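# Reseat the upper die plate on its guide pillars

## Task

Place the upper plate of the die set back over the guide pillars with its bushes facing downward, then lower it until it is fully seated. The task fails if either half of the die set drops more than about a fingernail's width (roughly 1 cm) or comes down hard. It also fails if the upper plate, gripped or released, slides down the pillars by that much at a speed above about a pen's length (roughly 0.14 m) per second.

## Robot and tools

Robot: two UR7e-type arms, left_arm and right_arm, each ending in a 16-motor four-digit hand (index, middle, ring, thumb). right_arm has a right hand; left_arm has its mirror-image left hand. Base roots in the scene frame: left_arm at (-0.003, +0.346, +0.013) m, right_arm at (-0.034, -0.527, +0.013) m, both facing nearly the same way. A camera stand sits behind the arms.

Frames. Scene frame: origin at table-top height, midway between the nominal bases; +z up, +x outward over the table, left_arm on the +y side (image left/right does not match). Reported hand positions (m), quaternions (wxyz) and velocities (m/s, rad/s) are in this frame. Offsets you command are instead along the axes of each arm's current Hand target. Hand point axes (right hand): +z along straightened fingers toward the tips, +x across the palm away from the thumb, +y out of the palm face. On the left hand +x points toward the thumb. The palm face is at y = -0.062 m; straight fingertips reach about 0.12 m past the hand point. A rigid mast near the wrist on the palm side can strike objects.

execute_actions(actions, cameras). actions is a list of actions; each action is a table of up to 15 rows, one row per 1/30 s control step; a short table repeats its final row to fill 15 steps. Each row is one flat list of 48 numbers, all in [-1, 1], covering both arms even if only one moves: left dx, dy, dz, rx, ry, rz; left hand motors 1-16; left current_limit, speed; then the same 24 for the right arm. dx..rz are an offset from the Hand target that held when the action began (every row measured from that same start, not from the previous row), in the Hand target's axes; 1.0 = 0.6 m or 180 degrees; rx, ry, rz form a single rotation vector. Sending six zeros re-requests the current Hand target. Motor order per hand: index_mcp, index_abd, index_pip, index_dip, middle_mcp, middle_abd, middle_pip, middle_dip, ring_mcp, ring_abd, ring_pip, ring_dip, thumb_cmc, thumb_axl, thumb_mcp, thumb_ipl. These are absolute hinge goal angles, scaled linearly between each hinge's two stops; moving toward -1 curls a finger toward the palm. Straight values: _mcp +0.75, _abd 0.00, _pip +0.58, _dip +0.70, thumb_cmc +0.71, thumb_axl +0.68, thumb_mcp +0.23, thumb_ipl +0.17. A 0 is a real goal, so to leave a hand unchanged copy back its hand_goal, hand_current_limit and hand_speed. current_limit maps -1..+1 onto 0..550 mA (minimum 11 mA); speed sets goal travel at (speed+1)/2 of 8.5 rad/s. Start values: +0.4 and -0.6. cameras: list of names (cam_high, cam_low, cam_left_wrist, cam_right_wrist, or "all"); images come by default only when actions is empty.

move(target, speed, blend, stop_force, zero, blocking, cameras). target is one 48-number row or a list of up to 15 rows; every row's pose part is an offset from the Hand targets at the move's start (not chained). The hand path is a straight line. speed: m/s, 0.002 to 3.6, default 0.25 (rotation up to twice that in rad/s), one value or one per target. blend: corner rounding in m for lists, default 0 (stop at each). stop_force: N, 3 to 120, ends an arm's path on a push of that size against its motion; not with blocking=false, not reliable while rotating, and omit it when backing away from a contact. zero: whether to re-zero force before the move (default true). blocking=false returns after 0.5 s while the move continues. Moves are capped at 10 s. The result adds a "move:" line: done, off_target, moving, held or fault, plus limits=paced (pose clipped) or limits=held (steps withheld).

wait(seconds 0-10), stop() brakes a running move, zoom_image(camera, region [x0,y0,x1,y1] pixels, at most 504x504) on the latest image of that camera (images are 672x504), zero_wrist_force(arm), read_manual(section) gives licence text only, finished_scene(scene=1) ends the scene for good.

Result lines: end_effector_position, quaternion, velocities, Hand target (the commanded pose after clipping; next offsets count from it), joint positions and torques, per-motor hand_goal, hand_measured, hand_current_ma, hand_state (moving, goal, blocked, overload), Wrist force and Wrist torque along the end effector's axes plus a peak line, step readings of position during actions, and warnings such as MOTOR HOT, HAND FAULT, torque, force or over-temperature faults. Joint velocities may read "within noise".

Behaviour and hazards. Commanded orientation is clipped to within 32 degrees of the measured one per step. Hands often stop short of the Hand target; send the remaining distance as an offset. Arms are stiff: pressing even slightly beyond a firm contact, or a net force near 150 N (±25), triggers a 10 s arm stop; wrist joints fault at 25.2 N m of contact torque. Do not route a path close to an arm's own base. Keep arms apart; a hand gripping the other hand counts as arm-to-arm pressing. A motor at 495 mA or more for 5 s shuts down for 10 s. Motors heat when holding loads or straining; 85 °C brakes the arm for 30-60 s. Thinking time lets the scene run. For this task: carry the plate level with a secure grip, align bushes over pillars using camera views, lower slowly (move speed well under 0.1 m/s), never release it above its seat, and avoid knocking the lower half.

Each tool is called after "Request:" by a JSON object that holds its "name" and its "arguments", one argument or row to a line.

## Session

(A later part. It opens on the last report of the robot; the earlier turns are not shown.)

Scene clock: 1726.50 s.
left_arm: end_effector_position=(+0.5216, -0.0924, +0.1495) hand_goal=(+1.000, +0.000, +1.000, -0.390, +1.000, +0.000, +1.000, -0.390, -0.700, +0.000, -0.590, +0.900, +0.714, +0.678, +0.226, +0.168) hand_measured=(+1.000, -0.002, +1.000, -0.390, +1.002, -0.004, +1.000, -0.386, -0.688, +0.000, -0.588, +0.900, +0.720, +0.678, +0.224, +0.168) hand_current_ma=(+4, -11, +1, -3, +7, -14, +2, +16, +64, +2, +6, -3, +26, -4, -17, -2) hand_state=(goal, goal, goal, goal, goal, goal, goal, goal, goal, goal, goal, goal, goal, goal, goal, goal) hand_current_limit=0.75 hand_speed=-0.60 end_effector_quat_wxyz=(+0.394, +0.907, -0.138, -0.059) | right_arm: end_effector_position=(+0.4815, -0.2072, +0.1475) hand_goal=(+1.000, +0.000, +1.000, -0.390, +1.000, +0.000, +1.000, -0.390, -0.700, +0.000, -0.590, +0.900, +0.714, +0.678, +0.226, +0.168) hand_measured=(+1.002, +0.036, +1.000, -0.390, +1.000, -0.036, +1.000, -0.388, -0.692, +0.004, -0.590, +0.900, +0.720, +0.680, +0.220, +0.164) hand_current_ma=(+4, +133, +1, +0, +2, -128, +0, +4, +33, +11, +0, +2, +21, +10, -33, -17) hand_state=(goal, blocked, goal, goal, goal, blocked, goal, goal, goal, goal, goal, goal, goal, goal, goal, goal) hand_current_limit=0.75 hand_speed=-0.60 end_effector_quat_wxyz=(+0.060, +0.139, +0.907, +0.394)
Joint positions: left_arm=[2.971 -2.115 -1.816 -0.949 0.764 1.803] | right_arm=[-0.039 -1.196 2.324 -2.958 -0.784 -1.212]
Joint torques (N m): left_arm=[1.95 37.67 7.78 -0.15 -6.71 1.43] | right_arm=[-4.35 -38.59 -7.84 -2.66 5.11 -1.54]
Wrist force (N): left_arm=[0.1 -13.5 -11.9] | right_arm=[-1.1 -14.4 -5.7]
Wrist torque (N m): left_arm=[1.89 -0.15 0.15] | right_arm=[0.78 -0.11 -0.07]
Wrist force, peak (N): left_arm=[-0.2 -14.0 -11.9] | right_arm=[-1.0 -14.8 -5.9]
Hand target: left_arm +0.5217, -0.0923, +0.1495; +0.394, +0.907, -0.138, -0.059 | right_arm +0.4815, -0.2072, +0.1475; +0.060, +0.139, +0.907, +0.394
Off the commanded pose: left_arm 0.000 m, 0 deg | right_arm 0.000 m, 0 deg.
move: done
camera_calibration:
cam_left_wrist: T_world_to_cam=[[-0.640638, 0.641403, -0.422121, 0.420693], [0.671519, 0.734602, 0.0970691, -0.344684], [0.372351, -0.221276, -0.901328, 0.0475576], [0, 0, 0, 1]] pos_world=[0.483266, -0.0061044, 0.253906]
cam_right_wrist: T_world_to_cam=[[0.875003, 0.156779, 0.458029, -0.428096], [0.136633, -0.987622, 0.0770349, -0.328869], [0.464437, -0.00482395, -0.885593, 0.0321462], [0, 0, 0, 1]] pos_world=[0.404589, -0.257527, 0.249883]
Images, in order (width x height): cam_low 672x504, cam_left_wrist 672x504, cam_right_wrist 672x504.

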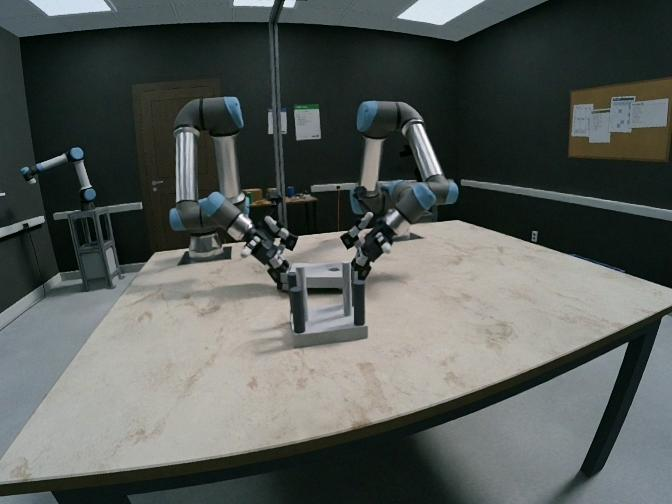

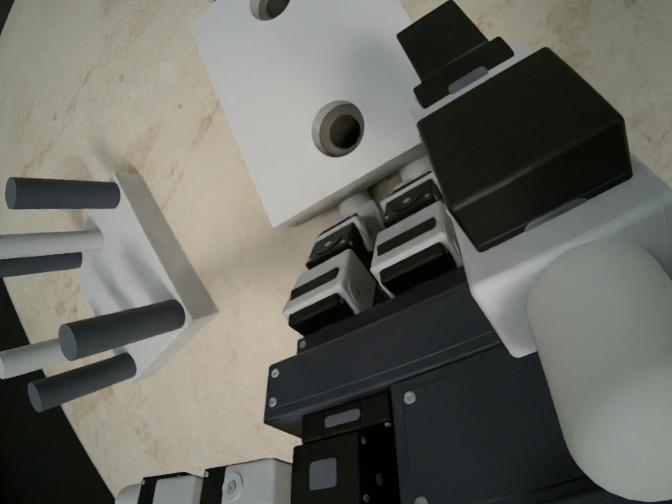

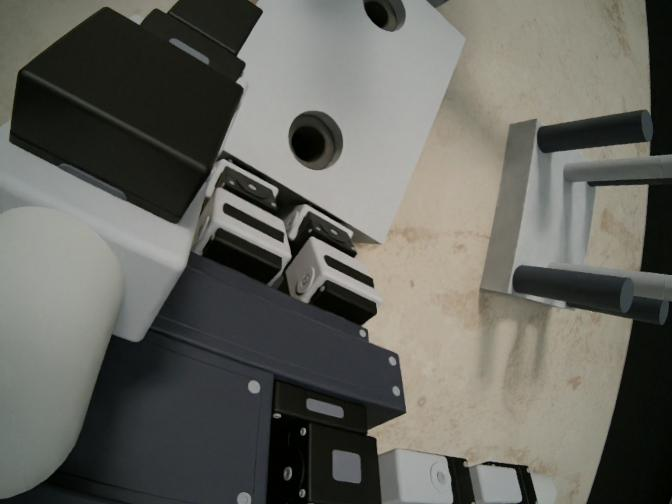

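Request:
{"name": "move", "arguments": {
  "target": [0,0.0037,-0.0034,0,0,0, 1,0,1,-0.391,1,0,1,-0.391,-0.70,0,-0.59,0.9,0.714,0.678,0.226,0.168,0.75,-0.6, 0,0.0037,-0.0034,0,0,0, 1,0,1,-0.391,1,0,1,-0.391,-0.70,0,-0.59,0.9,0.714,0.678,0.226,0.168,0.75,-0.6],
  "speed": 0.01
}}

Request:
{"name": "move", "arguments": {
  "target": [0,0.0037,-0.0034,0,0,0, 1,0,1,-0.391,1,0,1,-0.391,-0.70,0,-0.59,0.9,0.714,0.678,0.226,0.168,0.75,-0.6, 0,0.0037,-0.0034,0,0,0, 1,0,1,-0.391,1,0,1,-0.391,-0.70,0,-0.59,0.9,0.714,0.678,0.226,0.168,0.75,-0.6],
  "speed": 0.01,
  "cameras": ["cam_low","cam_left_wrist","cam_right_wrist"]
}}

Request:
{"name": "zoom_image", "arguments": {
  "camera": "cam_low",
  "region": [260, 220, 400, 310]
}}

Scene clock: 1762.37 s.
left_arm: end_effector_position=(+0.5217, -0.0923, +0.1525) hand_goal=(+1.000, +0.000, +1.000, -0.390, +1.000, +0.000, +1.000, -0.390, -0.700, +0.000, -0.590, +0.900, +0.714, +0.678, +0.226, +0.168) hand_measured=(+1.000, +0.000, +1.000, -0.372, +1.002, -0.002, +1.000, -0.364, -0.688, +0.000, -0.588, +0.900, +0.720, +0.678, +0.224, +0.168) hand_current_ma=(+4, -3, +1, +90, +7, -7, +2, +128, +64, +2, +6, -3, +26, -4, -17, -2) hand_state=(goal, goal, goal, goal, goal, goal, goal, blocked, goal, goal, goal, goal, goal, goal, goal, goal) hand_current_limit=0.75 hand_speed=-0.60 end_effector_quat_wxyz=(+0.394, +0.907, -0.138, -0.059) | right_arm: end_effector_position=(+0.4815, -0.2072, +0.1506) hand_goal=(+1.000, +0.000, +1.000, -0.390, +1.000, +0.000, +1.000, -0.390, -0.700, +0.000, -0.590, +0.900, +0.714, +0.678, +0.226, +0.168) hand_measured=(+1.002, +0.036, +1.000, -0.384, +1.000, -0.036, +1.000, -0.384, -0.692, +0.004, -0.590, +0.900, +0.720, +0.680, +0.220, +0.164) hand_current_ma=(+4, +133, +1, +21, +2, -130, +0, +23, +33, +11, +0, +2, +21, +10, -33, -17) hand_state=(goal, blocked, goal, goal, goal, blocked, goal, goal, goal, goal, goal, goal, goal, goal, goal, goal) hand_current_limit=0.75 hand_speed=-0.60 end_effector_quat_wxyz=(+0.060, +0.139, +0.907, +0.394)
Joint positions: left_arm=[2.971 -2.11 -1.814 -0.956 0.764 1.803] | right_arm=[-0.039 -1.205 2.323 -2.948 -0.784 -1.212]
Joint torques (N m): left_arm=[-0.25 45.2 27.01 1.94 -4.26 -0.67] | right_arm=[12.31 -31.94 -21.87 -4.08 5.01 0.78]
Wrist force (N): left_arm=[0.1 -16.9 -0.8] | right_arm=[-0.5 -16.7 -1.3]
Wrist torque (N m): left_arm=[0.91 -0.07 0.16] | right_arm=[0.55 -0.04 -0.07]
Wrist force, peak (N): left_arm=[-0.2 -13.6 -12.1] | right_arm=[-1.1 -17.1 -2.6]
Hand target: left_arm +0.5216, -0.0923, +0.1525; +0.394, +0.907, -0.138, -0.059 | right_arm +0.4815, -0.2072, +0.1505; +0.060, +0.139, +0.907, +0.394
Off the commanded pose: left_arm 0.000 m, 0 deg | right_arm 0.000 m, 0 deg.
move: done

Scene clock: 1763.07 s.
left_arm: end_effector_position=(+0.5217, -0.0923, +0.1556) hand_goal=(+1.000, +0.000, +1.000, -0.390, +1.000, +0.000, +1.000, -0.390, -0.700, +0.000, -0.590, +0.900, +0.714, +0.678, +0.226, +0.168) hand_measured=(+1.000, +0.000, +1.000, -0.372, +1.002, -0.002, +1.000, -0.364, -0.688, +0.000, -0.588, +0.900, +0.720, +0.678, +0.224, +0.168) hand_current_ma=(+4, -3, +1, +91, +7, -7, +2, +129, +64, +2, +6, -3, +26, -4, -17, -2) hand_state=(goal, goal, goal, goal, goal, goal, goal, blocked, goal, goal, goal, goal, goal, goal, goal, goal) hand_current_limit=0.75 hand_speed=-0.60 end_effector_quat_wxyz=(+0.394, +0.907, -0.138, -0.059) | right_arm: end_effector_position=(+0.4815, -0.2071, +0.1536) hand_goal=(+1.000, +0.000, +1.000, -0.390, +1.000, +0.000, +1.000, -0.390, -0.700, +0.000, -0.590, +0.900, +0.714, +0.678, +0.226, +0.168) hand_measured=(+1.002, +0.036, +1.000, -0.384, +1.000, -0.036, +1.000, -0.384, -0.692, +0.004, -0.590, +0.900, +0.720, +0.680, +0.220, +0.164) hand_current_ma=(+4, +133, +1, +22, +2, -130, +0, +24, +33, +11, +0, +2, +21, +10, -33, -17) hand_state=(goal, blocked, goal, goal, goal, blocked, goal, goal, goal, goal, goal, goal, goal, goal, goal, goal) hand_current_limit=0.75 hand_speed=-0.60 end_effector_quat_wxyz=(+0.060, +0.139, +0.907, +0.394)
Joint positions: left_arm=[2.971 -2.105 -1.812 -0.963 0.764 1.803] | right_arm=[-0.039 -1.214 2.321 -2.938 -0.784 -1.212]
Joint torques (N m): left_arm=[-14.01 44.07 26.86 1.88 -6.44 -1.45] | right_arm=[13.88 -30.51 -22.79 -4.31 4.07 0.44]
Wrist force (N): left_arm=[0.2 -16.8 -0.9] | right_arm=[-0.6 -17.0 -1.6]
Wrist torque (N m): left_arm=[0.94 -0.10 0.17] | right_arm=[0.55 -0.04 -0.09]
Wrist force, peak (N): left_arm=[0.2 -17.3 -0.8] | right_arm=[-0.6 -17.0 -1.6]
Hand target: left_arm +0.5216, -0.0923, +0.1555; +0.394, +0.907, -0.138, -0.059 | right_arm +0.4815, -0.2071, +0.1535; +0.060, +0.139, +0.907, +0.394
Off the commanded pose: left_arm 0.000 m, 0 deg | right_arm 0.000 m, 0 deg.
move: done
camera_calibration:
cam_left_wrist: T_world_to_cam=[[-0.640804, 0.641263, -0.422081, 0.423336], [0.671359, 0.734751, 0.097042, -0.345191], [0.372354, -0.221183, -0.901349, 0.0530608], [0, 0, 0, 1]] pos_world=[0.483265, -0.00610394, 0.260006]
cam_right_wrist: T_world_to_cam=[[0.874962, 0.15678, 0.458106, -0.430908], [0.136627, -0.987622, 0.0770469, -0.329241], [0.464515, -0.00482345, -0.885552, 0.0375071], [0, 0, 0, 1]] pos_world=[0.404589, -0.257427, 0.255983]
Images, in order (width x height): cam_low 672x504, cam_left_wrist 672x504, cam_right_wrist 672x504.

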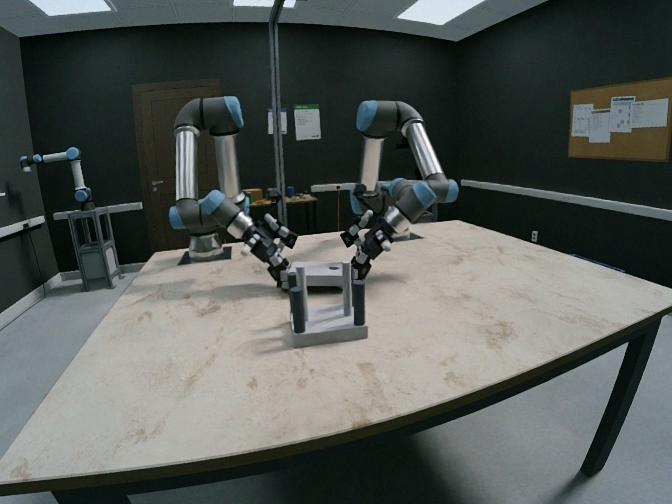

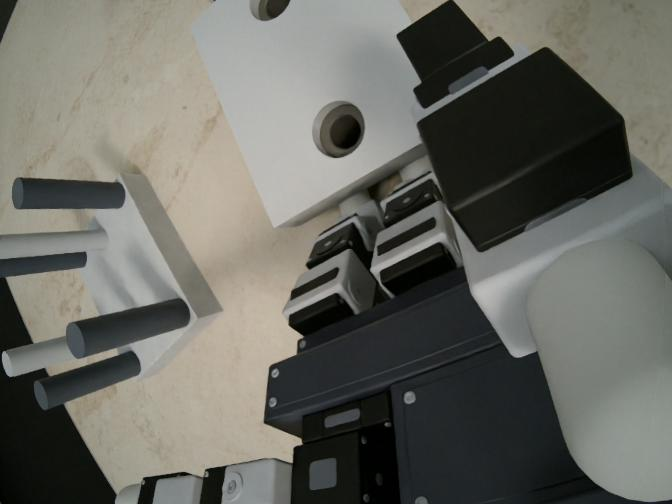

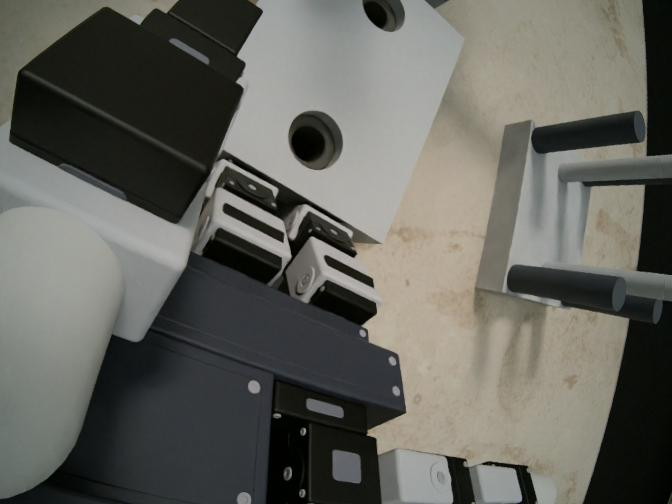

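Scaled by 3.600.

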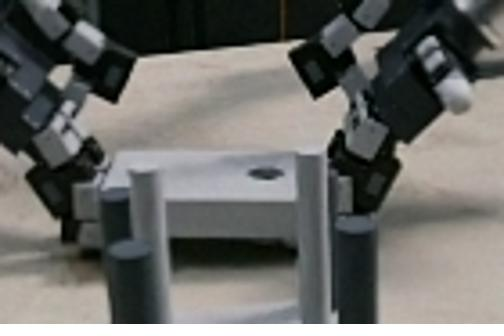

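Request:
{"name": "move", "arguments": {
  "target": [0,0.0365,-0.0341,0,0,0, 1,0,1,-0.391,1,0,1,-0.391,-0.70,0,-0.59,0.9,0.714,0.678,0.226,0.168,0.75,-0.6, 0,0.0365,-0.0341,0,0,0, 1,0,1,-0.391,1,0,1,-0.391,-0.70,0,-0.59,0.9,0.714,0.678,0.226,0.168,0.75,-0.6],
  "speed": 0.04,
  "cameras": ["cam_low","cam_left_wrist","cam_right_wrist"]
}}

Request:
{"name": "zoom_image", "arguments": {
  "camera": "cam_low",
  "region": [240, 200, 420, 310]
}}

Scene clock: 1786.43 s.
left_arm: end_effector_position=(+0.5217, -0.0924, +0.1856) hand_goal=(+1.000, +0.000, +1.000, -0.390, +1.000, +0.000, +1.000, -0.390, -0.700, +0.000, -0.590, +0.900, +0.714, +0.678, +0.226, +0.168) hand_measured=(+1.000, -0.002, +1.000, -0.370, +1.002, -0.002, +1.000, -0.362, -0.688, +0.000, -0.588, +0.900, +0.720, +0.678, +0.224, +0.168) hand_current_ma=(+4, -5, +1, +98, +7, -10, +3, +134, +64, +2, +6, -3, +26, -4, -17, -2) hand_state=(goal, goal, goal, goal, goal, goal, goal, blocked, goal, goal, goal, goal, goal, goal, goal, goal) hand_current_limit=0.75 hand_speed=-0.60 end_effector_quat_wxyz=(+0.394, +0.907, -0.138, -0.059) end_effector_velocity=(+0.001, +0.000, -0.001) end_effector_angular_velocity=(+0.000, -0.003, +0.000) | right_arm: end_effector_position=(+0.4815, -0.2071, +0.1836) hand_goal=(+1.000, +0.000, +1.000, -0.390, +1.000, +0.000, +1.000, -0.390, -0.700, +0.000, -0.590, +0.900, +0.714, +0.678, +0.226, +0.168) hand_measured=(+1.002, +0.036, +1.000, -0.384, +1.000, -0.036, +1.000, -0.384, -0.692, +0.004, -0.590, +0.900, +0.720, +0.680, +0.220, +0.164) hand_current_ma=(+4, +133, +1, +22, +2, -130, +0, +26, +33, +11, +0, +2, +21, +10, -33, -17) hand_state=(goal, blocked, goal, goal, goal, blocked, goal, goal, goal, goal, goal, goal, goal, goal, goal, goal) hand_current_limit=0.75 hand_speed=-0.60 end_effector_quat_wxyz=(+0.060, +0.139, +0.907, +0.394) end_effector_velocity=(+0.001, +0.000, +0.000) end_effector_angular_velocity=(+0.000, -0.003, -0.001)
Joint positions: left_arm=[2.971 -2.056 -1.793 -1.032 0.764 1.803] | right_arm=[-0.039 -1.297 2.306 -2.839 -0.784 -1.212]
Joint velocities: left_arm=[0 -0.002 0 0.005 0 0] | right_arm=[0 0.004 -0.001 -0.007 0 0.002]
Joint torques (N m): left_arm=[-3.41 37.45 12.32 4.03 -6.84 1.52] | right_arm=[6.09 -24.7 -14.39 -6.7 5.71 -1.65]
Wrist force (N): left_arm=[-0.4 -17.6 -1.0] | right_arm=[-0.6 -16.6 -2.5]
Wrist torque (N m): left_arm=[0.95 -0.07 0.12] | right_arm=[0.63 -0.13 -0.06]
Wrist force, peak (N): left_arm=[-0.2 -18.0 -0.4] | right_arm=[-0.2 -17.7 -0.9]
Hand target: left_arm +0.5216, -0.0923, +0.1855; +0.394, +0.907, -0.138, -0.059 | right_arm +0.4815, -0.2071, +0.1835; +0.060, +0.139, +0.907, +0.394
Off the commanded pose: left_arm 0.000 m, 0 deg | right_arm 0.000 m, 0 deg.
move: done
camera_calibration:
cam_left_wrist: T_world_to_cam=[[-0.640656, 0.641316, -0.422225, 0.436012], [0.671436, 0.734673, 0.0970995, -0.348167], [0.372469, -0.22129, -0.901276, 0.0801139], [0, 0, 0, 1]] pos_world=[0.483265, -0.00610414, 0.290106]
cam_right_wrist: T_world_to_cam=[[0.874929, 0.156867, 0.45814, -0.444713], [0.1367, -0.987608, 0.0770947, -0.331605], [0.464556, -0.00482478, -0.88553, 0.0640043], [0, 0, 0, 1]] pos_world=[0.404689, -0.257427, 0.285983]
Images, in order (width x height): cam_low 672x504, cam_left_wrist 672x504, cam_right_wrist 672x504.

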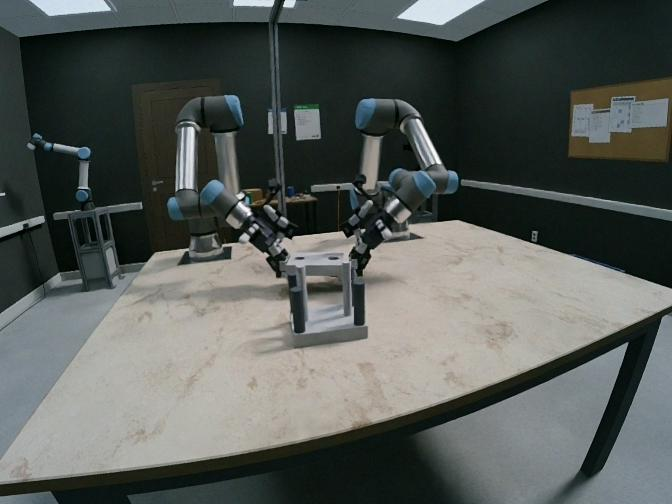

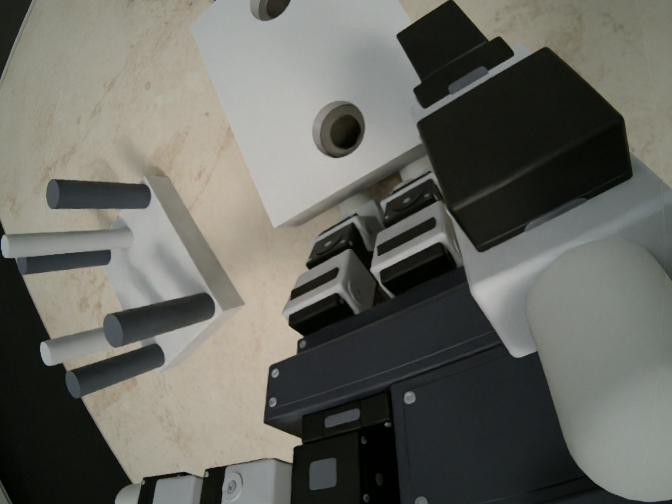

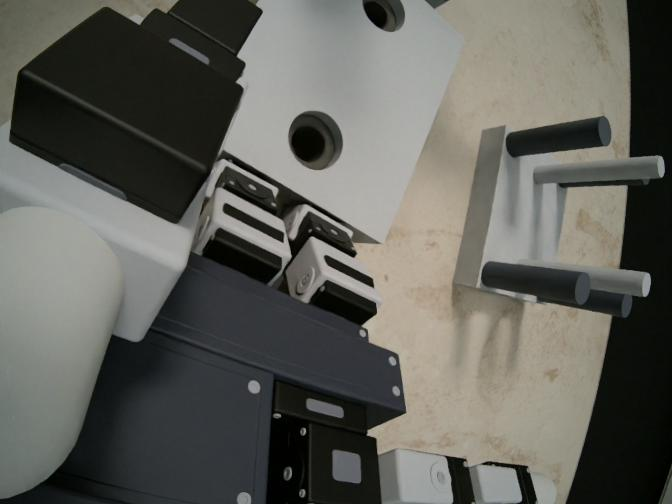

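Scaled by 2.800.

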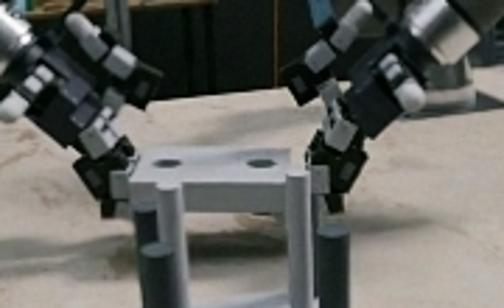

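Request:
{"name": "move", "arguments": {
  "target": [0,0.1767,-0.1648,0,0,0, 1,0,1,-0.391,1,0,1,-0.391,-0.70,0,-0.59,0.9,0.714,0.678,0.226,0.168,0.75,-0.6, 0,0.1767,-0.1648,0,0,0, 1,0,1,-0.391,1,0,1,-0.391,-0.70,0,-0.59,0.9,0.714,0.678,0.226,0.168,0.75,-0.6],
  "speed": 0.06,
  "cameras": ["all"]
}}

Request:
{"name": "zoom_image", "arguments": {
  "camera": "cam_left_wrist",
  "region": [0, 100, 250, 350]
}}

Request:
{"name": "zoom_image", "arguments": {
  "camera": "cam_right_wrist",
  "region": [422, 80, 672, 330]
}}

Scene clock: 1808.17 s.
left_arm: end_effector_position=(+0.5215, -0.0922, +0.3306) hand_goal=(+1.000, +0.000, +1.000, -0.390, +1.000, +0.000, +1.000, -0.390, -0.700, +0.000, -0.590, +0.900, +0.714, +0.678, +0.226, +0.168) hand_measured=(+1.000, -0.002, +1.000, -0.370, +1.002, -0.004, +1.000, -0.362, -0.688, +0.000, -0.588, +0.900, +0.720, +0.678, +0.224, +0.168) hand_current_ma=(+4, -12, +1, +101, +7, -17, +3, +140, +64, +2, +6, -3, +26, -4, -17, -2) hand_state=(goal, goal, goal, blocked, goal, goal, goal, blocked, goal, goal, goal, goal, goal, goal, goal, goal) hand_current_limit=0.75 hand_speed=-0.60 end_effector_quat_wxyz=(+0.394, +0.907, -0.138, -0.059) | right_arm: end_effector_position=(+0.4815, -0.2070, +0.3285) hand_goal=(+1.000, +0.000, +1.000, -0.390, +1.000, +0.000, +1.000, -0.390, -0.700, +0.000, -0.590, +0.900, +0.714, +0.678, +0.226, +0.168) hand_measured=(+1.002, +0.036, +1.000, -0.384, +1.000, -0.036, +1.000, -0.382, -0.692, +0.004, -0.590, +0.900, +0.720, +0.680, +0.220, +0.164) hand_current_ma=(+4, +133, +1, +23, +2, -130, +0, +28, +33, +11, +0, +2, +21, +10, -33, -17) hand_state=(goal, blocked, goal, goal, goal, blocked, goal, goal, goal, goal, goal, goal, goal, goal, goal, goal) hand_current_limit=0.75 hand_speed=-0.60 end_effector_quat_wxyz=(+0.060, +0.139, +0.907, +0.394)
Joint positions: left_arm=[2.971 -1.88 -1.623 -1.377 0.764 1.803] | right_arm=[-0.039 -1.599 2.142 -2.373 -0.784 -1.212]
Joint torques (N m): left_arm=[7.54 33.18 15.84 4.56 -6.58 1.98] | right_arm=[8.09 -18.61 -18.9 -7 4.01 -1.66]
Wrist force (N): left_arm=[-0.7 -17.4 -0.6] | right_arm=[-0.9 -16.5 -2.2]
Wrist torque (N m): left_arm=[0.97 -0.11 0.07] | right_arm=[0.61 -0.21 -0.05]
Wrist force, peak (N): left_arm=[-0.5 -18.2 1.1] | right_arm=[0.1 -18.1 -0.3]
Hand target: left_arm +0.5214, -0.0922, +0.3305; +0.394, +0.907, -0.138, -0.059 | right_arm +0.4815, -0.2071, +0.3285; +0.060, +0.139, +0.907, +0.394
Off the commanded pose: left_arm 0.000 m, 0 deg | right_arm 0.000 m, 0 deg.
move: done
camera_calibration:
cam_left_wrist: T_world_to_cam=[[-0.64061, 0.641286, -0.422339, 0.497027], [0.671437, 0.734673, 0.0970939, -0.362174], [0.372546, -0.221375, -0.901223, 0.210744], [0, 0, 0, 1]] pos_world=[0.483065, -0.00600409, 0.435006]
cam_right_wrist: T_world_to_cam=[[0.874888, 0.156868, 0.458217, -0.511042], [0.136694, -0.987608, 0.0771068, -0.342667], [0.464635, -0.00482428, -0.885489, 0.192316], [0, 0, 0, 1]] pos_world=[0.404588, -0.257327, 0.430884]

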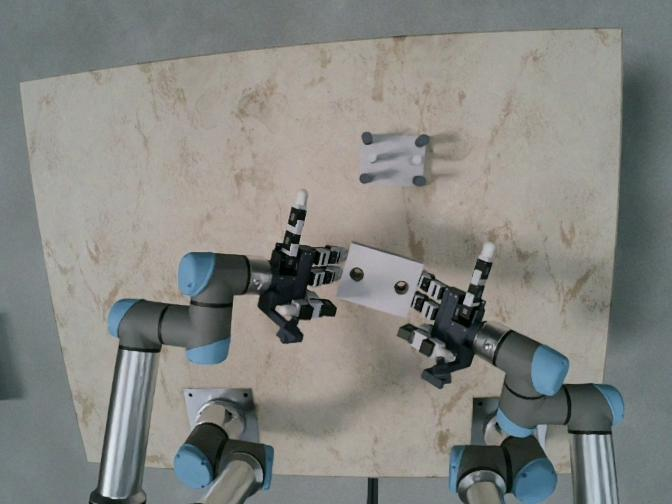

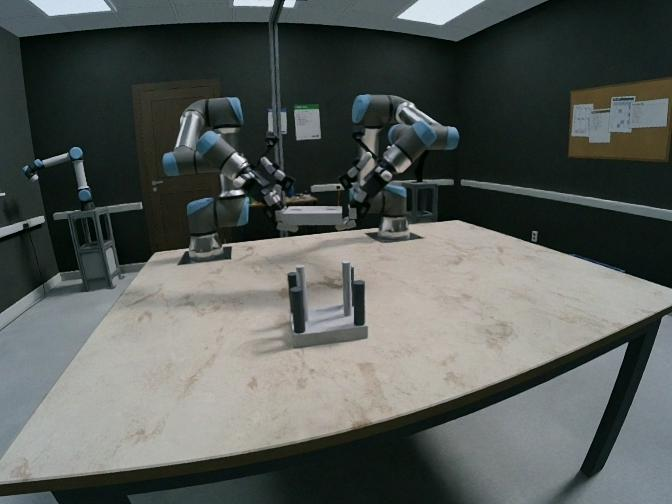

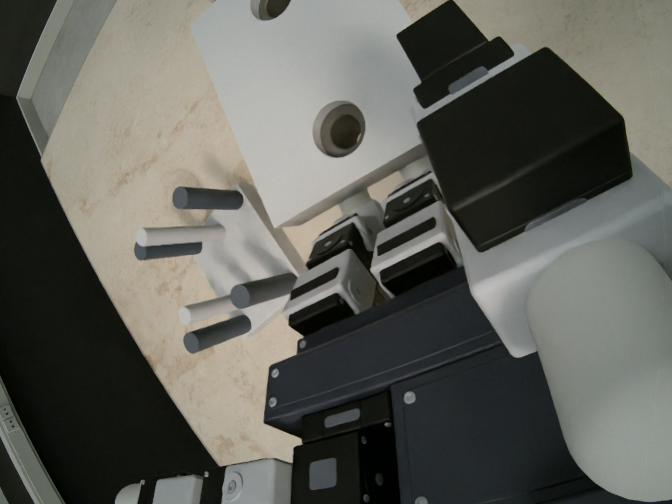

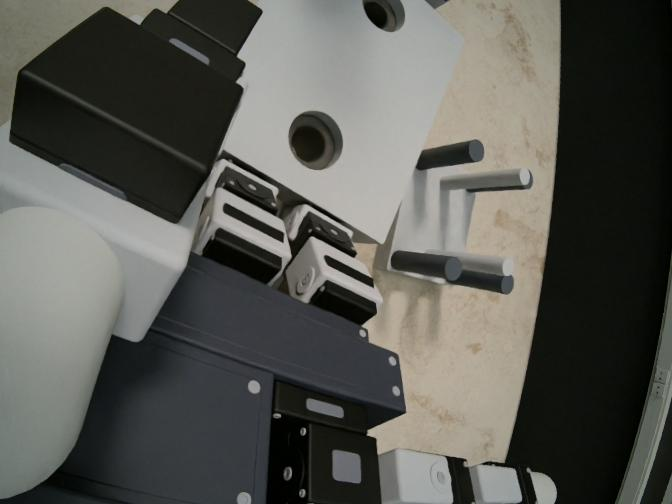

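Scaled by 2.016 from the camera's 672x504 image, which has a finer 960x720 frame.

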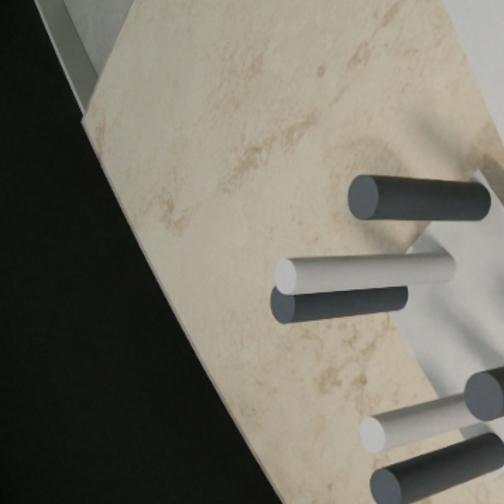

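Scaled by 2.016 from the camera's 672x504 image, which has a finer 960x720 frame.

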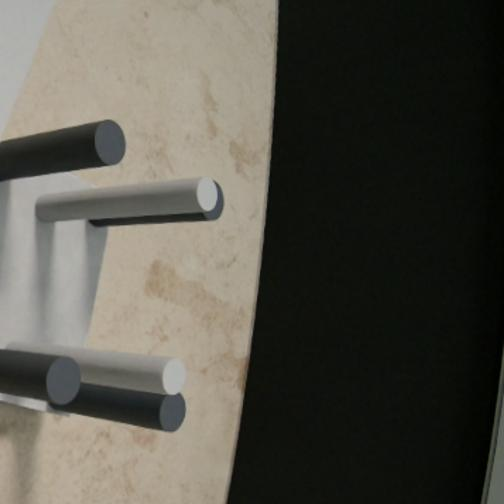

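Request:
{"name": "move", "arguments": {
  "target": [0.06707,0.00605,-0.01795,0,0.00819,-0.00764,1,0,1,-0.391,1,0,1,-0.391,-0.70,0,-0.59,0.9,0.714,0.678,0.226,0.168,0.75,-0.6,-0.0746,0.01841,-0.00469,0,0.00819,-0.00764,1,0,1,-0.391,1,0,1,-0.391,-0.70,0,-0.59,0.9,0.714,0.678,0.226,0.168,0.75,-0.6],
  "speed": 0.05
}}

Scene clock: 1911.90 s.
left_arm: end_effector_position=(+0.5615, -0.0990, +0.3405) hand_goal=(+1.000, +0.000, +1.000, -0.390, +1.000, +0.000, +1.000, -0.390, -0.700, +0.000, -0.590, +0.900, +0.714, +0.678, +0.226, +0.168) hand_measured=(+1.000, -0.004, +1.000, -0.370, +1.002, -0.004, +1.000, -0.362, -0.688, +0.000, -0.588, +0.900, +0.720, +0.678, +0.224, +0.168) hand_current_ma=(+4, -15, +1, +101, +7, -20, +3, +140, +64, +2, +6, -3, +26, -4, -17, -2) hand_state=(goal, goal, goal, blocked, goal, goal, goal, blocked, goal, goal, goal, goal, goal, goal, goal, goal) hand_current_limit=0.75 hand_speed=-0.60 end_effector_quat_wxyz=(+0.395, +0.909, -0.122, -0.052) | right_arm: end_effector_position=(+0.5259, -0.2153, +0.3384) hand_goal=(+1.000, +0.000, +1.000, -0.390, +1.000, +0.000, +1.000, -0.390, -0.700, +0.000, -0.590, +0.900, +0.714, +0.678, +0.226, +0.168) hand_measured=(+1.002, +0.036, +1.000, -0.384, +1.000, -0.036, +1.000, -0.382, -0.692, +0.004, -0.590, +0.900, +0.720, +0.680, +0.220, +0.164) hand_current_ma=(+4, +133, +1, +23, +2, -130, +0, +28, +33, +11, +0, +2, +21, +10, -33, -17) hand_state=(goal, blocked, goal, goal, goal, blocked, goal, goal, goal, goal, goal, goal, goal, goal, goal, goal) hand_current_limit=0.75 hand_speed=-0.60 end_effector_quat_wxyz=(+0.053, +0.123, +0.909, +0.395) end_effector_velocity=(-0.002, +0.000, -0.001) end_effector_angular_velocity=(+0.000, +0.000, -0.003)
Joint positions: left_arm=[2.97 -1.946 -1.514 -1.382 0.758 1.751] | right_arm=[-0.057 -1.505 2.002 -2.274 -0.772 -1.285]
Joint velocities: left_arm=[within noise] | right_arm=[0 -0.004 0.007 -0.005 -0.001 0.004]
Joint torques (N m): left_arm=[-17.7 49.55 17.48 1.89 -6.84 2.11] | right_arm=[9.14 -39.89 -20.86 -6.72 5.01 0.54]
Wrist force (N): left_arm=[0.0 -16.0 0.1] | right_arm=[-0.8 -15.5 -0.7]
Wrist torque (N m): left_arm=[0.78 -0.14 0.13] | right_arm=[0.43 -0.07 -0.06]
Wrist force, peak (N): left_arm=[-0.7 -17.8 -0.8] | right_arm=[-1.1 -16.9 -2.2]
Hand target: left_arm +0.5615, -0.0990, +0.3405; +0.395, +0.909, -0.122, -0.052 | right_arm +0.5258, -0.2152, +0.3385; +0.053, +0.123, +0.909, +0.395
Off the commanded pose: left_arm 0.000 m, 0 deg | right_arm 0.000 m, 0 deg.
move: done

Request:
{"name": "move", "arguments": {
  "target": [
    [0.06735,-0.00443,-0.00475,0,0.00819,-0.00764,1,0,1,-0.391,1,0,1,-0.391,-0.70,0,-0.59,0.9,0.714,0.678,0.226,0.168,0.75,-0.6,-0.07488,0.00452,0.00485,0,0.00819,-0.00764,1,0,1,-0.391,1,0,1,-0.391,-0.70,0,-0.59,0.9,0.714,0.678,0.226,0.168,0.75,-0.6],
    [0.13473,-0.00878,-0.00941,0,0.01638,-0.01528,1,0,1,-0.391,1,0,1,-0.391,-0.70,0,-0.59,0.9,0.714,0.678,0.226,0.168,0.75,-0.6,-0.14975,0.00914,0.0098,0,0.01638,-0.01528,1,0,1,-0.391,1,0,1,-0.391,-0.70,0,-0.59,0.9,0.714,0.678,0.226,0.168,0.75,-0.6]
  ],
  "speed": 0.06,
  "blend": [0.01,0],
  "cameras": ["cam_high"]
}}

Scene clock: 1928.90 s.
left_arm: end_effector_position=(+0.6415, -0.1128, +0.3406) hand_goal=(+1.000, +0.000, +1.000, -0.390, +1.000, +0.000, +1.000, -0.390, -0.700, +0.000, -0.590, +0.900, +0.714, +0.678, +0.226, +0.168) hand_measured=(+1.000, +0.000, +1.000, -0.370, +1.002, -0.002, +1.000, -0.362, -0.688, +0.000, -0.588, +0.900, +0.720, +0.678, +0.224, +0.168) hand_current_ma=(+4, -3, +1, +101, +7, -8, +3, +140, +64, +2, +6, -3, +26, -4, -17, -2) hand_state=(goal, goal, goal, blocked, goal, goal, goal, blocked, goal, goal, goal, goal, goal, goal, goal, goal) hand_current_limit=0.75 hand_speed=-0.60 end_effector_quat_wxyz=(+0.397, +0.913, -0.090, -0.038) | right_arm: end_effector_position=(+0.6146, -0.2314, +0.3384) hand_goal=(+1.000, +0.000, +1.000, -0.390, +1.000, +0.000, +1.000, -0.390, -0.700, +0.000, -0.590, +0.900, +0.714, +0.678, +0.226, +0.168) hand_measured=(+1.002, +0.036, +1.000, -0.382, +1.000, -0.036, +1.000, -0.382, -0.692, +0.004, -0.590, +0.900, +0.720, +0.680, +0.220, +0.164) hand_current_ma=(+3, +133, +1, +28, +2, -131, +0, +30, +33, +11, +0, +2, +21, +10, -33, -17) hand_state=(goal, blocked, goal, goal, goal, blocked, goal, goal, goal, goal, goal, goal, goal, goal, goal, goal) hand_current_limit=0.75 hand_speed=-0.60 end_effector_quat_wxyz=(+0.039, +0.091, +0.913, +0.397)
Joint positions: left_arm=[2.966 -2.1 -1.304 -1.359 0.751 1.643] | right_arm=[-0.081 -1.295 1.72 -2.106 -0.757 -1.42]
Joint torques (N m): left_arm=[-16.13 55.25 16.53 1.45 -6.5 1.95] | right_arm=[9.19 -47.82 -21.3 -6.11 4.99 0.86]
Wrist force (N): left_arm=[0.1 -14.8 0.9] | right_arm=[-0.2 -14.6 0.4]
Wrist torque (N m): left_arm=[0.62 -0.06 0.12] | right_arm=[0.35 -0.06 -0.05]
Wrist force, peak (N): left_arm=[-1.0 -17.0 -0.3] | right_arm=[0.7 -16.5 -1.4]
Hand target: left_arm +0.6415, -0.1128, +0.3406; +0.397, +0.913, -0.090, -0.038 | right_arm +0.6146, -0.2313, +0.3385; +0.039, +0.091, +0.913, +0.396
Off the commanded pose: left_arm 0.000 m, 0 deg | right_arm 0.000 m, 0 deg.
move: done
Images, in order (width x height): cam_high 672x504.

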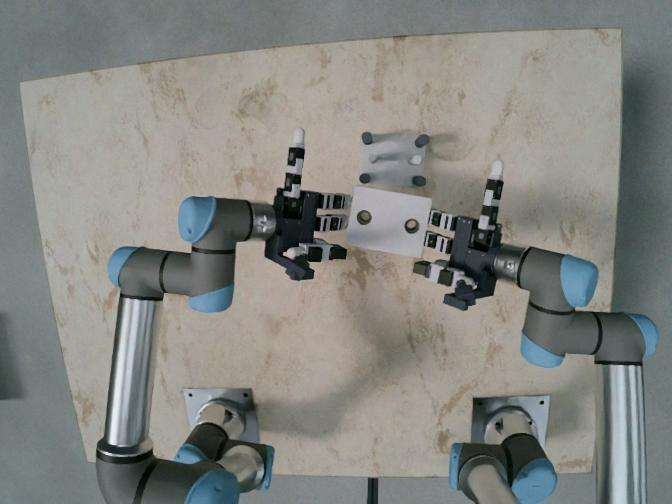

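Request:
{"name": "move", "arguments": {
  "target": [
    [0.06765,-0.00077,-0.00083,0,0.00819,-0.00764,1,0,1,-0.391,1,0,1,-0.391,-0.70,0,-0.59,0.9,0.714,0.678,0.226,0.168,0.75,-0.6,-0.07518,0.00132,0.00141,0,0.00819,-0.00764,1,0,1,-0.391,1,0,1,-0.391,-0.70,0,-0.59,0.9,0.714,0.678,0.226,0.168,0.75,-0.6],
    [0.13533,-0.00145,-0.00156,0,0.01638,-0.01528,1,0,1,-0.391,1,0,1,-0.391,-0.70,0,-0.59,0.9,0.714,0.678,0.226,0.168,0.75,-0.6,-0.15035,0.00273,0.00292,0,0.01638,-0.01528,1,0,1,-0.391,1,0,1,-0.391,-0.70,0,-0.59,0.9,0.714,0.678,0.226,0.168,0.75,-0.6]
  ],
  "speed": 0.06,
  "blend": [0.01,0],
  "cameras": ["all"]
}}

Scene clock: 1950.70 s.
left_arm: end_effector_position=(+0.7214, -0.1273, +0.3407) hand_goal=(+1.000, +0.000, +1.000, -0.390, +1.000, +0.000, +1.000, -0.390, -0.700, +0.000, -0.590, +0.900, +0.714, +0.678, +0.226, +0.168) hand_measured=(+1.000, -0.002, +1.000, -0.370, +1.002, -0.002, +1.000, -0.362, -0.688, +0.000, -0.588, +0.900, +0.720, +0.678, +0.224, +0.168) hand_current_ma=(+4, -5, +1, +101, +7, -10, +3, +140, +64, +2, +6, -3, +26, -4, -17, -2) hand_state=(goal, goal, goal, blocked, goal, goal, goal, blocked, goal, goal, goal, goal, goal, goal, goal, goal) hand_current_limit=0.75 hand_speed=-0.60 end_effector_quat_wxyz=(+0.398, +0.915, -0.058, -0.024) | right_arm: end_effector_position=(+0.7035, -0.2468, +0.3384) hand_goal=(+1.000, +0.000, +1.000, -0.390, +1.000, +0.000, +1.000, -0.390, -0.700, +0.000, -0.590, +0.900, +0.714, +0.678, +0.226, +0.168) hand_measured=(+1.002, +0.036, +1.000, -0.382, +1.000, -0.036, +1.000, -0.382, -0.692, +0.004, -0.590, +0.900, +0.720, +0.680, +0.220, +0.164) hand_current_ma=(+3, +133, +1, +28, +2, -134, +0, +33, +33, +11, +0, +2, +21, +10, -33, -17) hand_state=(goal, blocked, goal, goal, goal, blocked, goal, goal, goal, goal, goal, goal, goal, goal, goal, goal) hand_current_limit=0.75 hand_speed=-0.60 end_effector_quat_wxyz=(+0.025, +0.059, +0.915, +0.398)
Joint positions: left_arm=[2.961 -2.269 -1.049 -1.365 0.751 1.532] | right_arm=[-0.095 -1.075 1.38 -1.896 -0.751 -1.544]
Joint torques (N m): left_arm=[-18.99 62.35 19.1 3.85 -3.89 2.22] | right_arm=[9.83 -55.57 -26.1 -5.8 5.48 0.37]
Wrist force (N): left_arm=[0.3 -18.2 -1.6] | right_arm=[-0.3 -17.5 -2.7]
Wrist torque (N m): left_arm=[1.04 -0.06 0.12] | right_arm=[0.71 -0.04 -0.02]
Wrist force, peak (N): left_arm=[0.2 -18.8 -1.6] | right_arm=[-0.2 -17.7 -3.1]
Hand target: left_arm +0.7214, -0.1273, +0.3407; +0.398, +0.915, -0.058, -0.024 | right_arm +0.7035, -0.2467, +0.3385; +0.025, +0.059, +0.915, +0.398
Off the commanded pose: left_arm 0.000 m, 0 deg | right_arm 0.000 m, 0 deg.
move: done
camera_calibration:
cam_left_wrist: T_world_to_cam=[[-0.743175, 0.519187, -0.422061, 0.710167], [0.53249, 0.840886, 0.0967733, -0.357771], [0.405149, -0.152824, -0.901387, 0.122865], [0, 0, 0, 1]] pos_world=[0.668509, -0.0490887, 0.445105]
cam_right_wrist: T_world_to_cam=[[0.834147, 0.307394, 0.457939, -0.637677], [0.307281, -0.948501, 0.0769652, -0.523343], [0.458014, 0.0765158, -0.885646, 0.122494], [0, 0, 0, 1]] pos_world=[0.636626, -0.309747, 0.440783]

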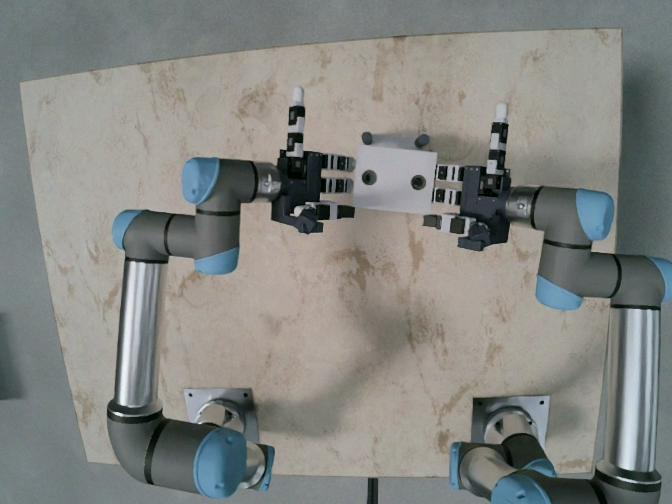

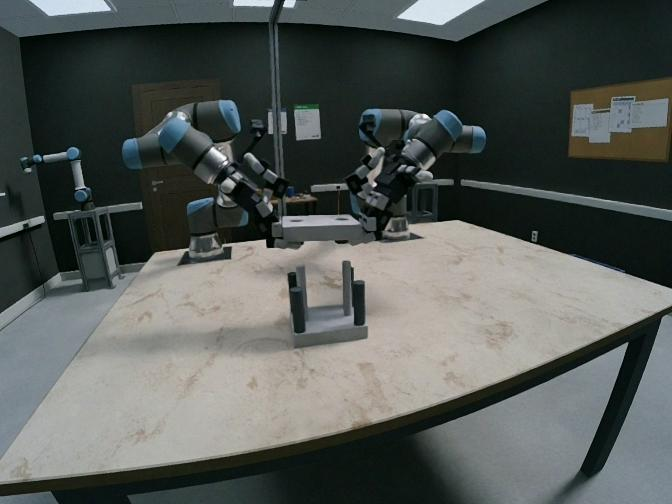

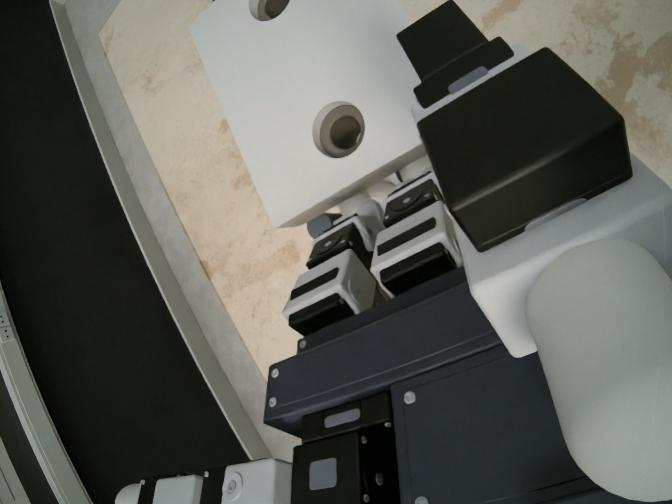

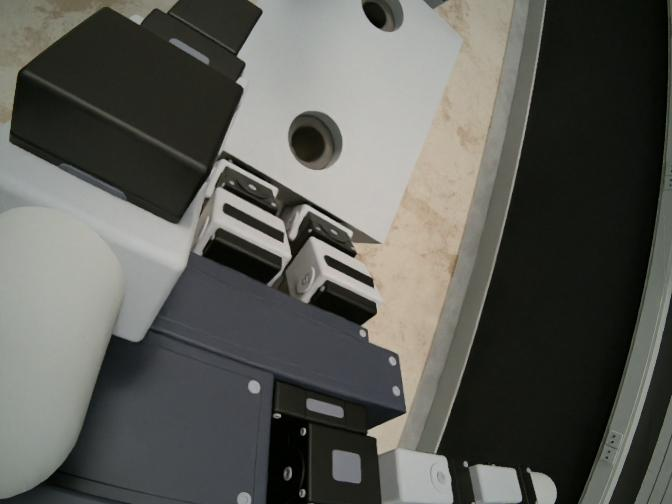

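Request:
{"name": "move", "arguments": {
  "target": [0.06758,0.00243,0.00261,0,0.00819,-0.00764,1,0,1,-0.391,1,0,1,-0.391,-0.70,0,-0.59,0.9,0.714,0.678,0.226,0.168,0.75,-0.6,-0.07512,-0.00234,-0.00251,0,0.00819,-0.00764,1,0,1,-0.391,1,0,1,-0.391,-0.70,0,-0.59,0.9,0.714,0.678,0.226,0.168,0.75,-0.6],
  "speed": 0.05,
  "cameras": ["all"]
}}

Request:
{"name": "zoom_image", "arguments": {
  "camera": "cam_high",
  "region": [330, 110, 470, 215]
}}

Request:
{"name": "zoom_image", "arguments": {
  "camera": "cam_low",
  "region": [250, 190, 410, 350]
}}

Scene clock: 1971.43 s.
left_arm: end_effector_position=(+0.7613, -0.1345, +0.3407) hand_goal=(+1.000, +0.000, +1.000, -0.390, +1.000, +0.000, +1.000, -0.390, -0.700, +0.000, -0.590, +0.900, +0.714, +0.678, +0.226, +0.168) hand_measured=(+1.000, -0.002, +1.000, -0.370, +1.002, -0.002, +1.000, -0.362, -0.688, +0.000, -0.588, +0.900, +0.720, +0.678, +0.224, +0.168) hand_current_ma=(+4, -5, +1, +101, +7, -9, +3, +140, +64, +2, +6, -3, +26, -4, -17, -2) hand_state=(goal, goal, goal, blocked, goal, goal, goal, blocked, goal, goal, goal, goal, goal, goal, goal, goal) hand_current_limit=0.75 hand_speed=-0.60 end_effector_quat_wxyz=(+0.399, +0.916, -0.041, -0.017) | right_arm: end_effector_position=(+0.7480, -0.2546, +0.3384) hand_goal=(+1.000, +0.000, +1.000, -0.390, +1.000, +0.000, +1.000, -0.390, -0.700, +0.000, -0.590, +0.900, +0.714, +0.678, +0.226, +0.168) hand_measured=(+1.002, +0.036, +1.000, -0.382, +1.000, -0.038, +1.000, -0.380, -0.692, +0.004, -0.590, +0.900, +0.720, +0.680, +0.220, +0.164) hand_current_ma=(+3, +133, +1, +28, +2, -137, +0, +34, +33, +11, +0, +2, +21, +10, -33, -17) hand_state=(goal, blocked, goal, goal, goal, blocked, goal, goal, goal, goal, goal, goal, goal, goal, goal, goal) hand_current_limit=0.75 hand_speed=-0.60 end_effector_quat_wxyz=(+0.018, +0.043, +0.916, +0.398)
Joint positions: left_arm=[2.958 -2.364 -0.893 -1.385 0.752 1.477] | right_arm=[-0.1 -0.953 1.175 -1.769 -0.751 -1.603]
Joint torques (N m): left_arm=[-18.76 66.55 19.76 5.02 -3.72 2.16] | right_arm=[5.98 -63.29 -25.09 -5.53 4.02 0.74]
Wrist force (N): left_arm=[0.3 -17.1 -0.8] | right_arm=[-0.1 -16.7 -1.9]
Wrist torque (N m): left_arm=[0.97 -0.04 0.12] | right_arm=[0.56 -0.07 0.00]
Wrist force, peak (N): left_arm=[-0.6 -19.2 -2.0] | right_arm=[0.3 -18.0 -3.3]
Hand target: left_arm +0.7613, -0.1345, +0.3408; +0.399, +0.916, -0.041, -0.017 | right_arm +0.7479, -0.2545, +0.3385; +0.018, +0.042, +0.916, +0.398
Off the commanded pose: left_arm 0.000 m, 0 deg | right_arm 0.000 m, 0 deg.
move: done
camera_calibration:
cam_left_wrist: T_world_to_cam=[[-0.761016, 0.492655, -0.422074, 0.753719], [0.502543, 0.859128, 0.0966897, -0.347704], [0.41025, -0.138528, -0.901391, 0.103685], [0, 0, 0, 1]] pos_world=[0.705792, -0.0582375, 0.445205]
cam_right_wrist: T_world_to_cam=[[0.822812, 0.336593, 0.457914, -0.656488], [0.340527, -0.937082, 0.0769271, -0.566373], [0.454997, 0.0926357, -0.885662, 0.109069], [0, 0, 0, 1]] pos_world=[0.683405, -0.319872, 0.440783]

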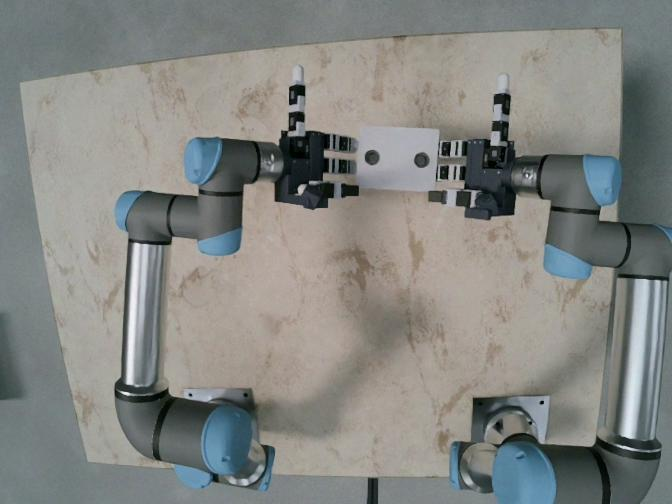

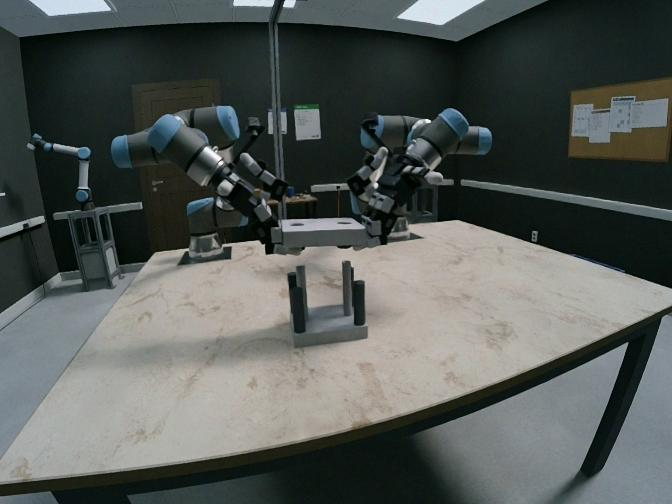

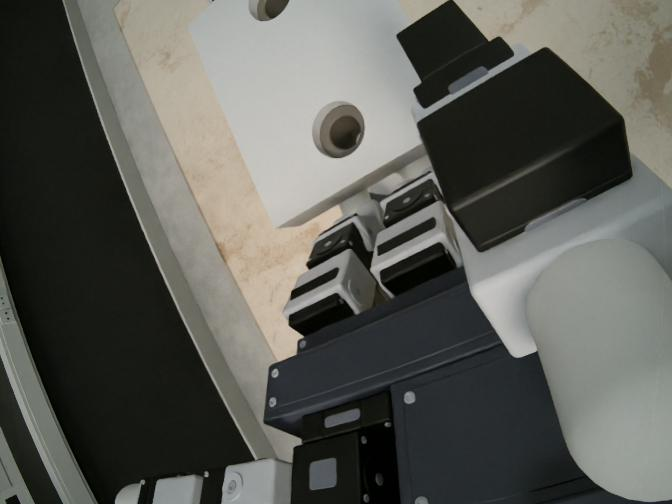

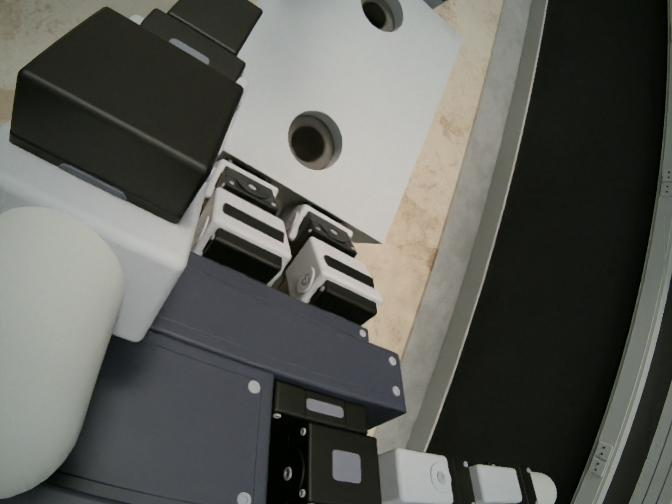

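Scaled by 3.600.

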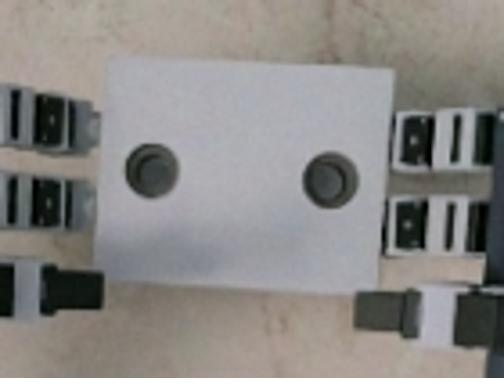

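Scaled by 3.150.

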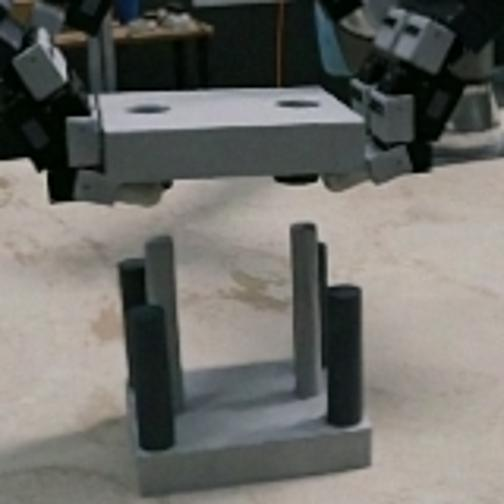

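Request:
{"name": "zoom_image", "arguments": {
  "camera": "cam_high",
  "region": [360, 146, 384, 170]
}}

Request:
{"name": "zoom_image", "arguments": {
  "camera": "cam_high",
  "region": [410, 148, 434, 172]
}}

Scaled by 21.000.

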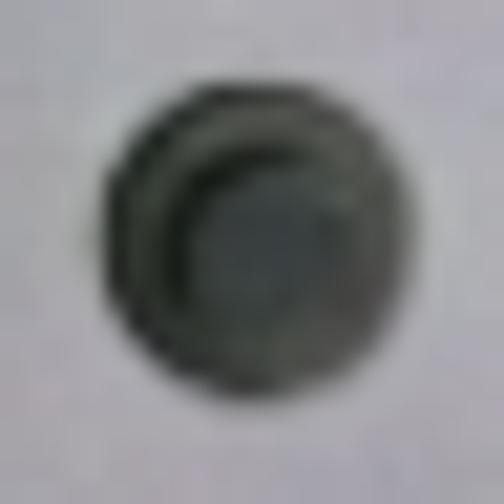

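Scaled by 21.000.

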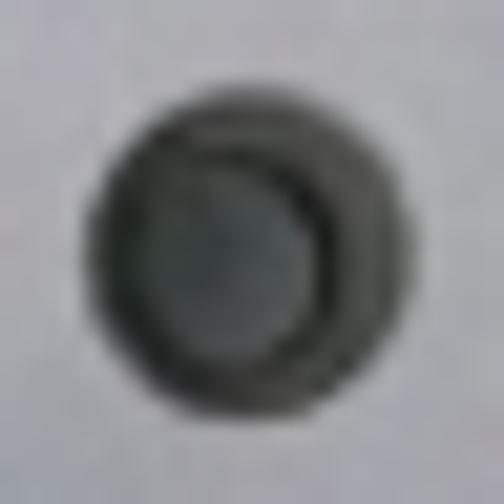

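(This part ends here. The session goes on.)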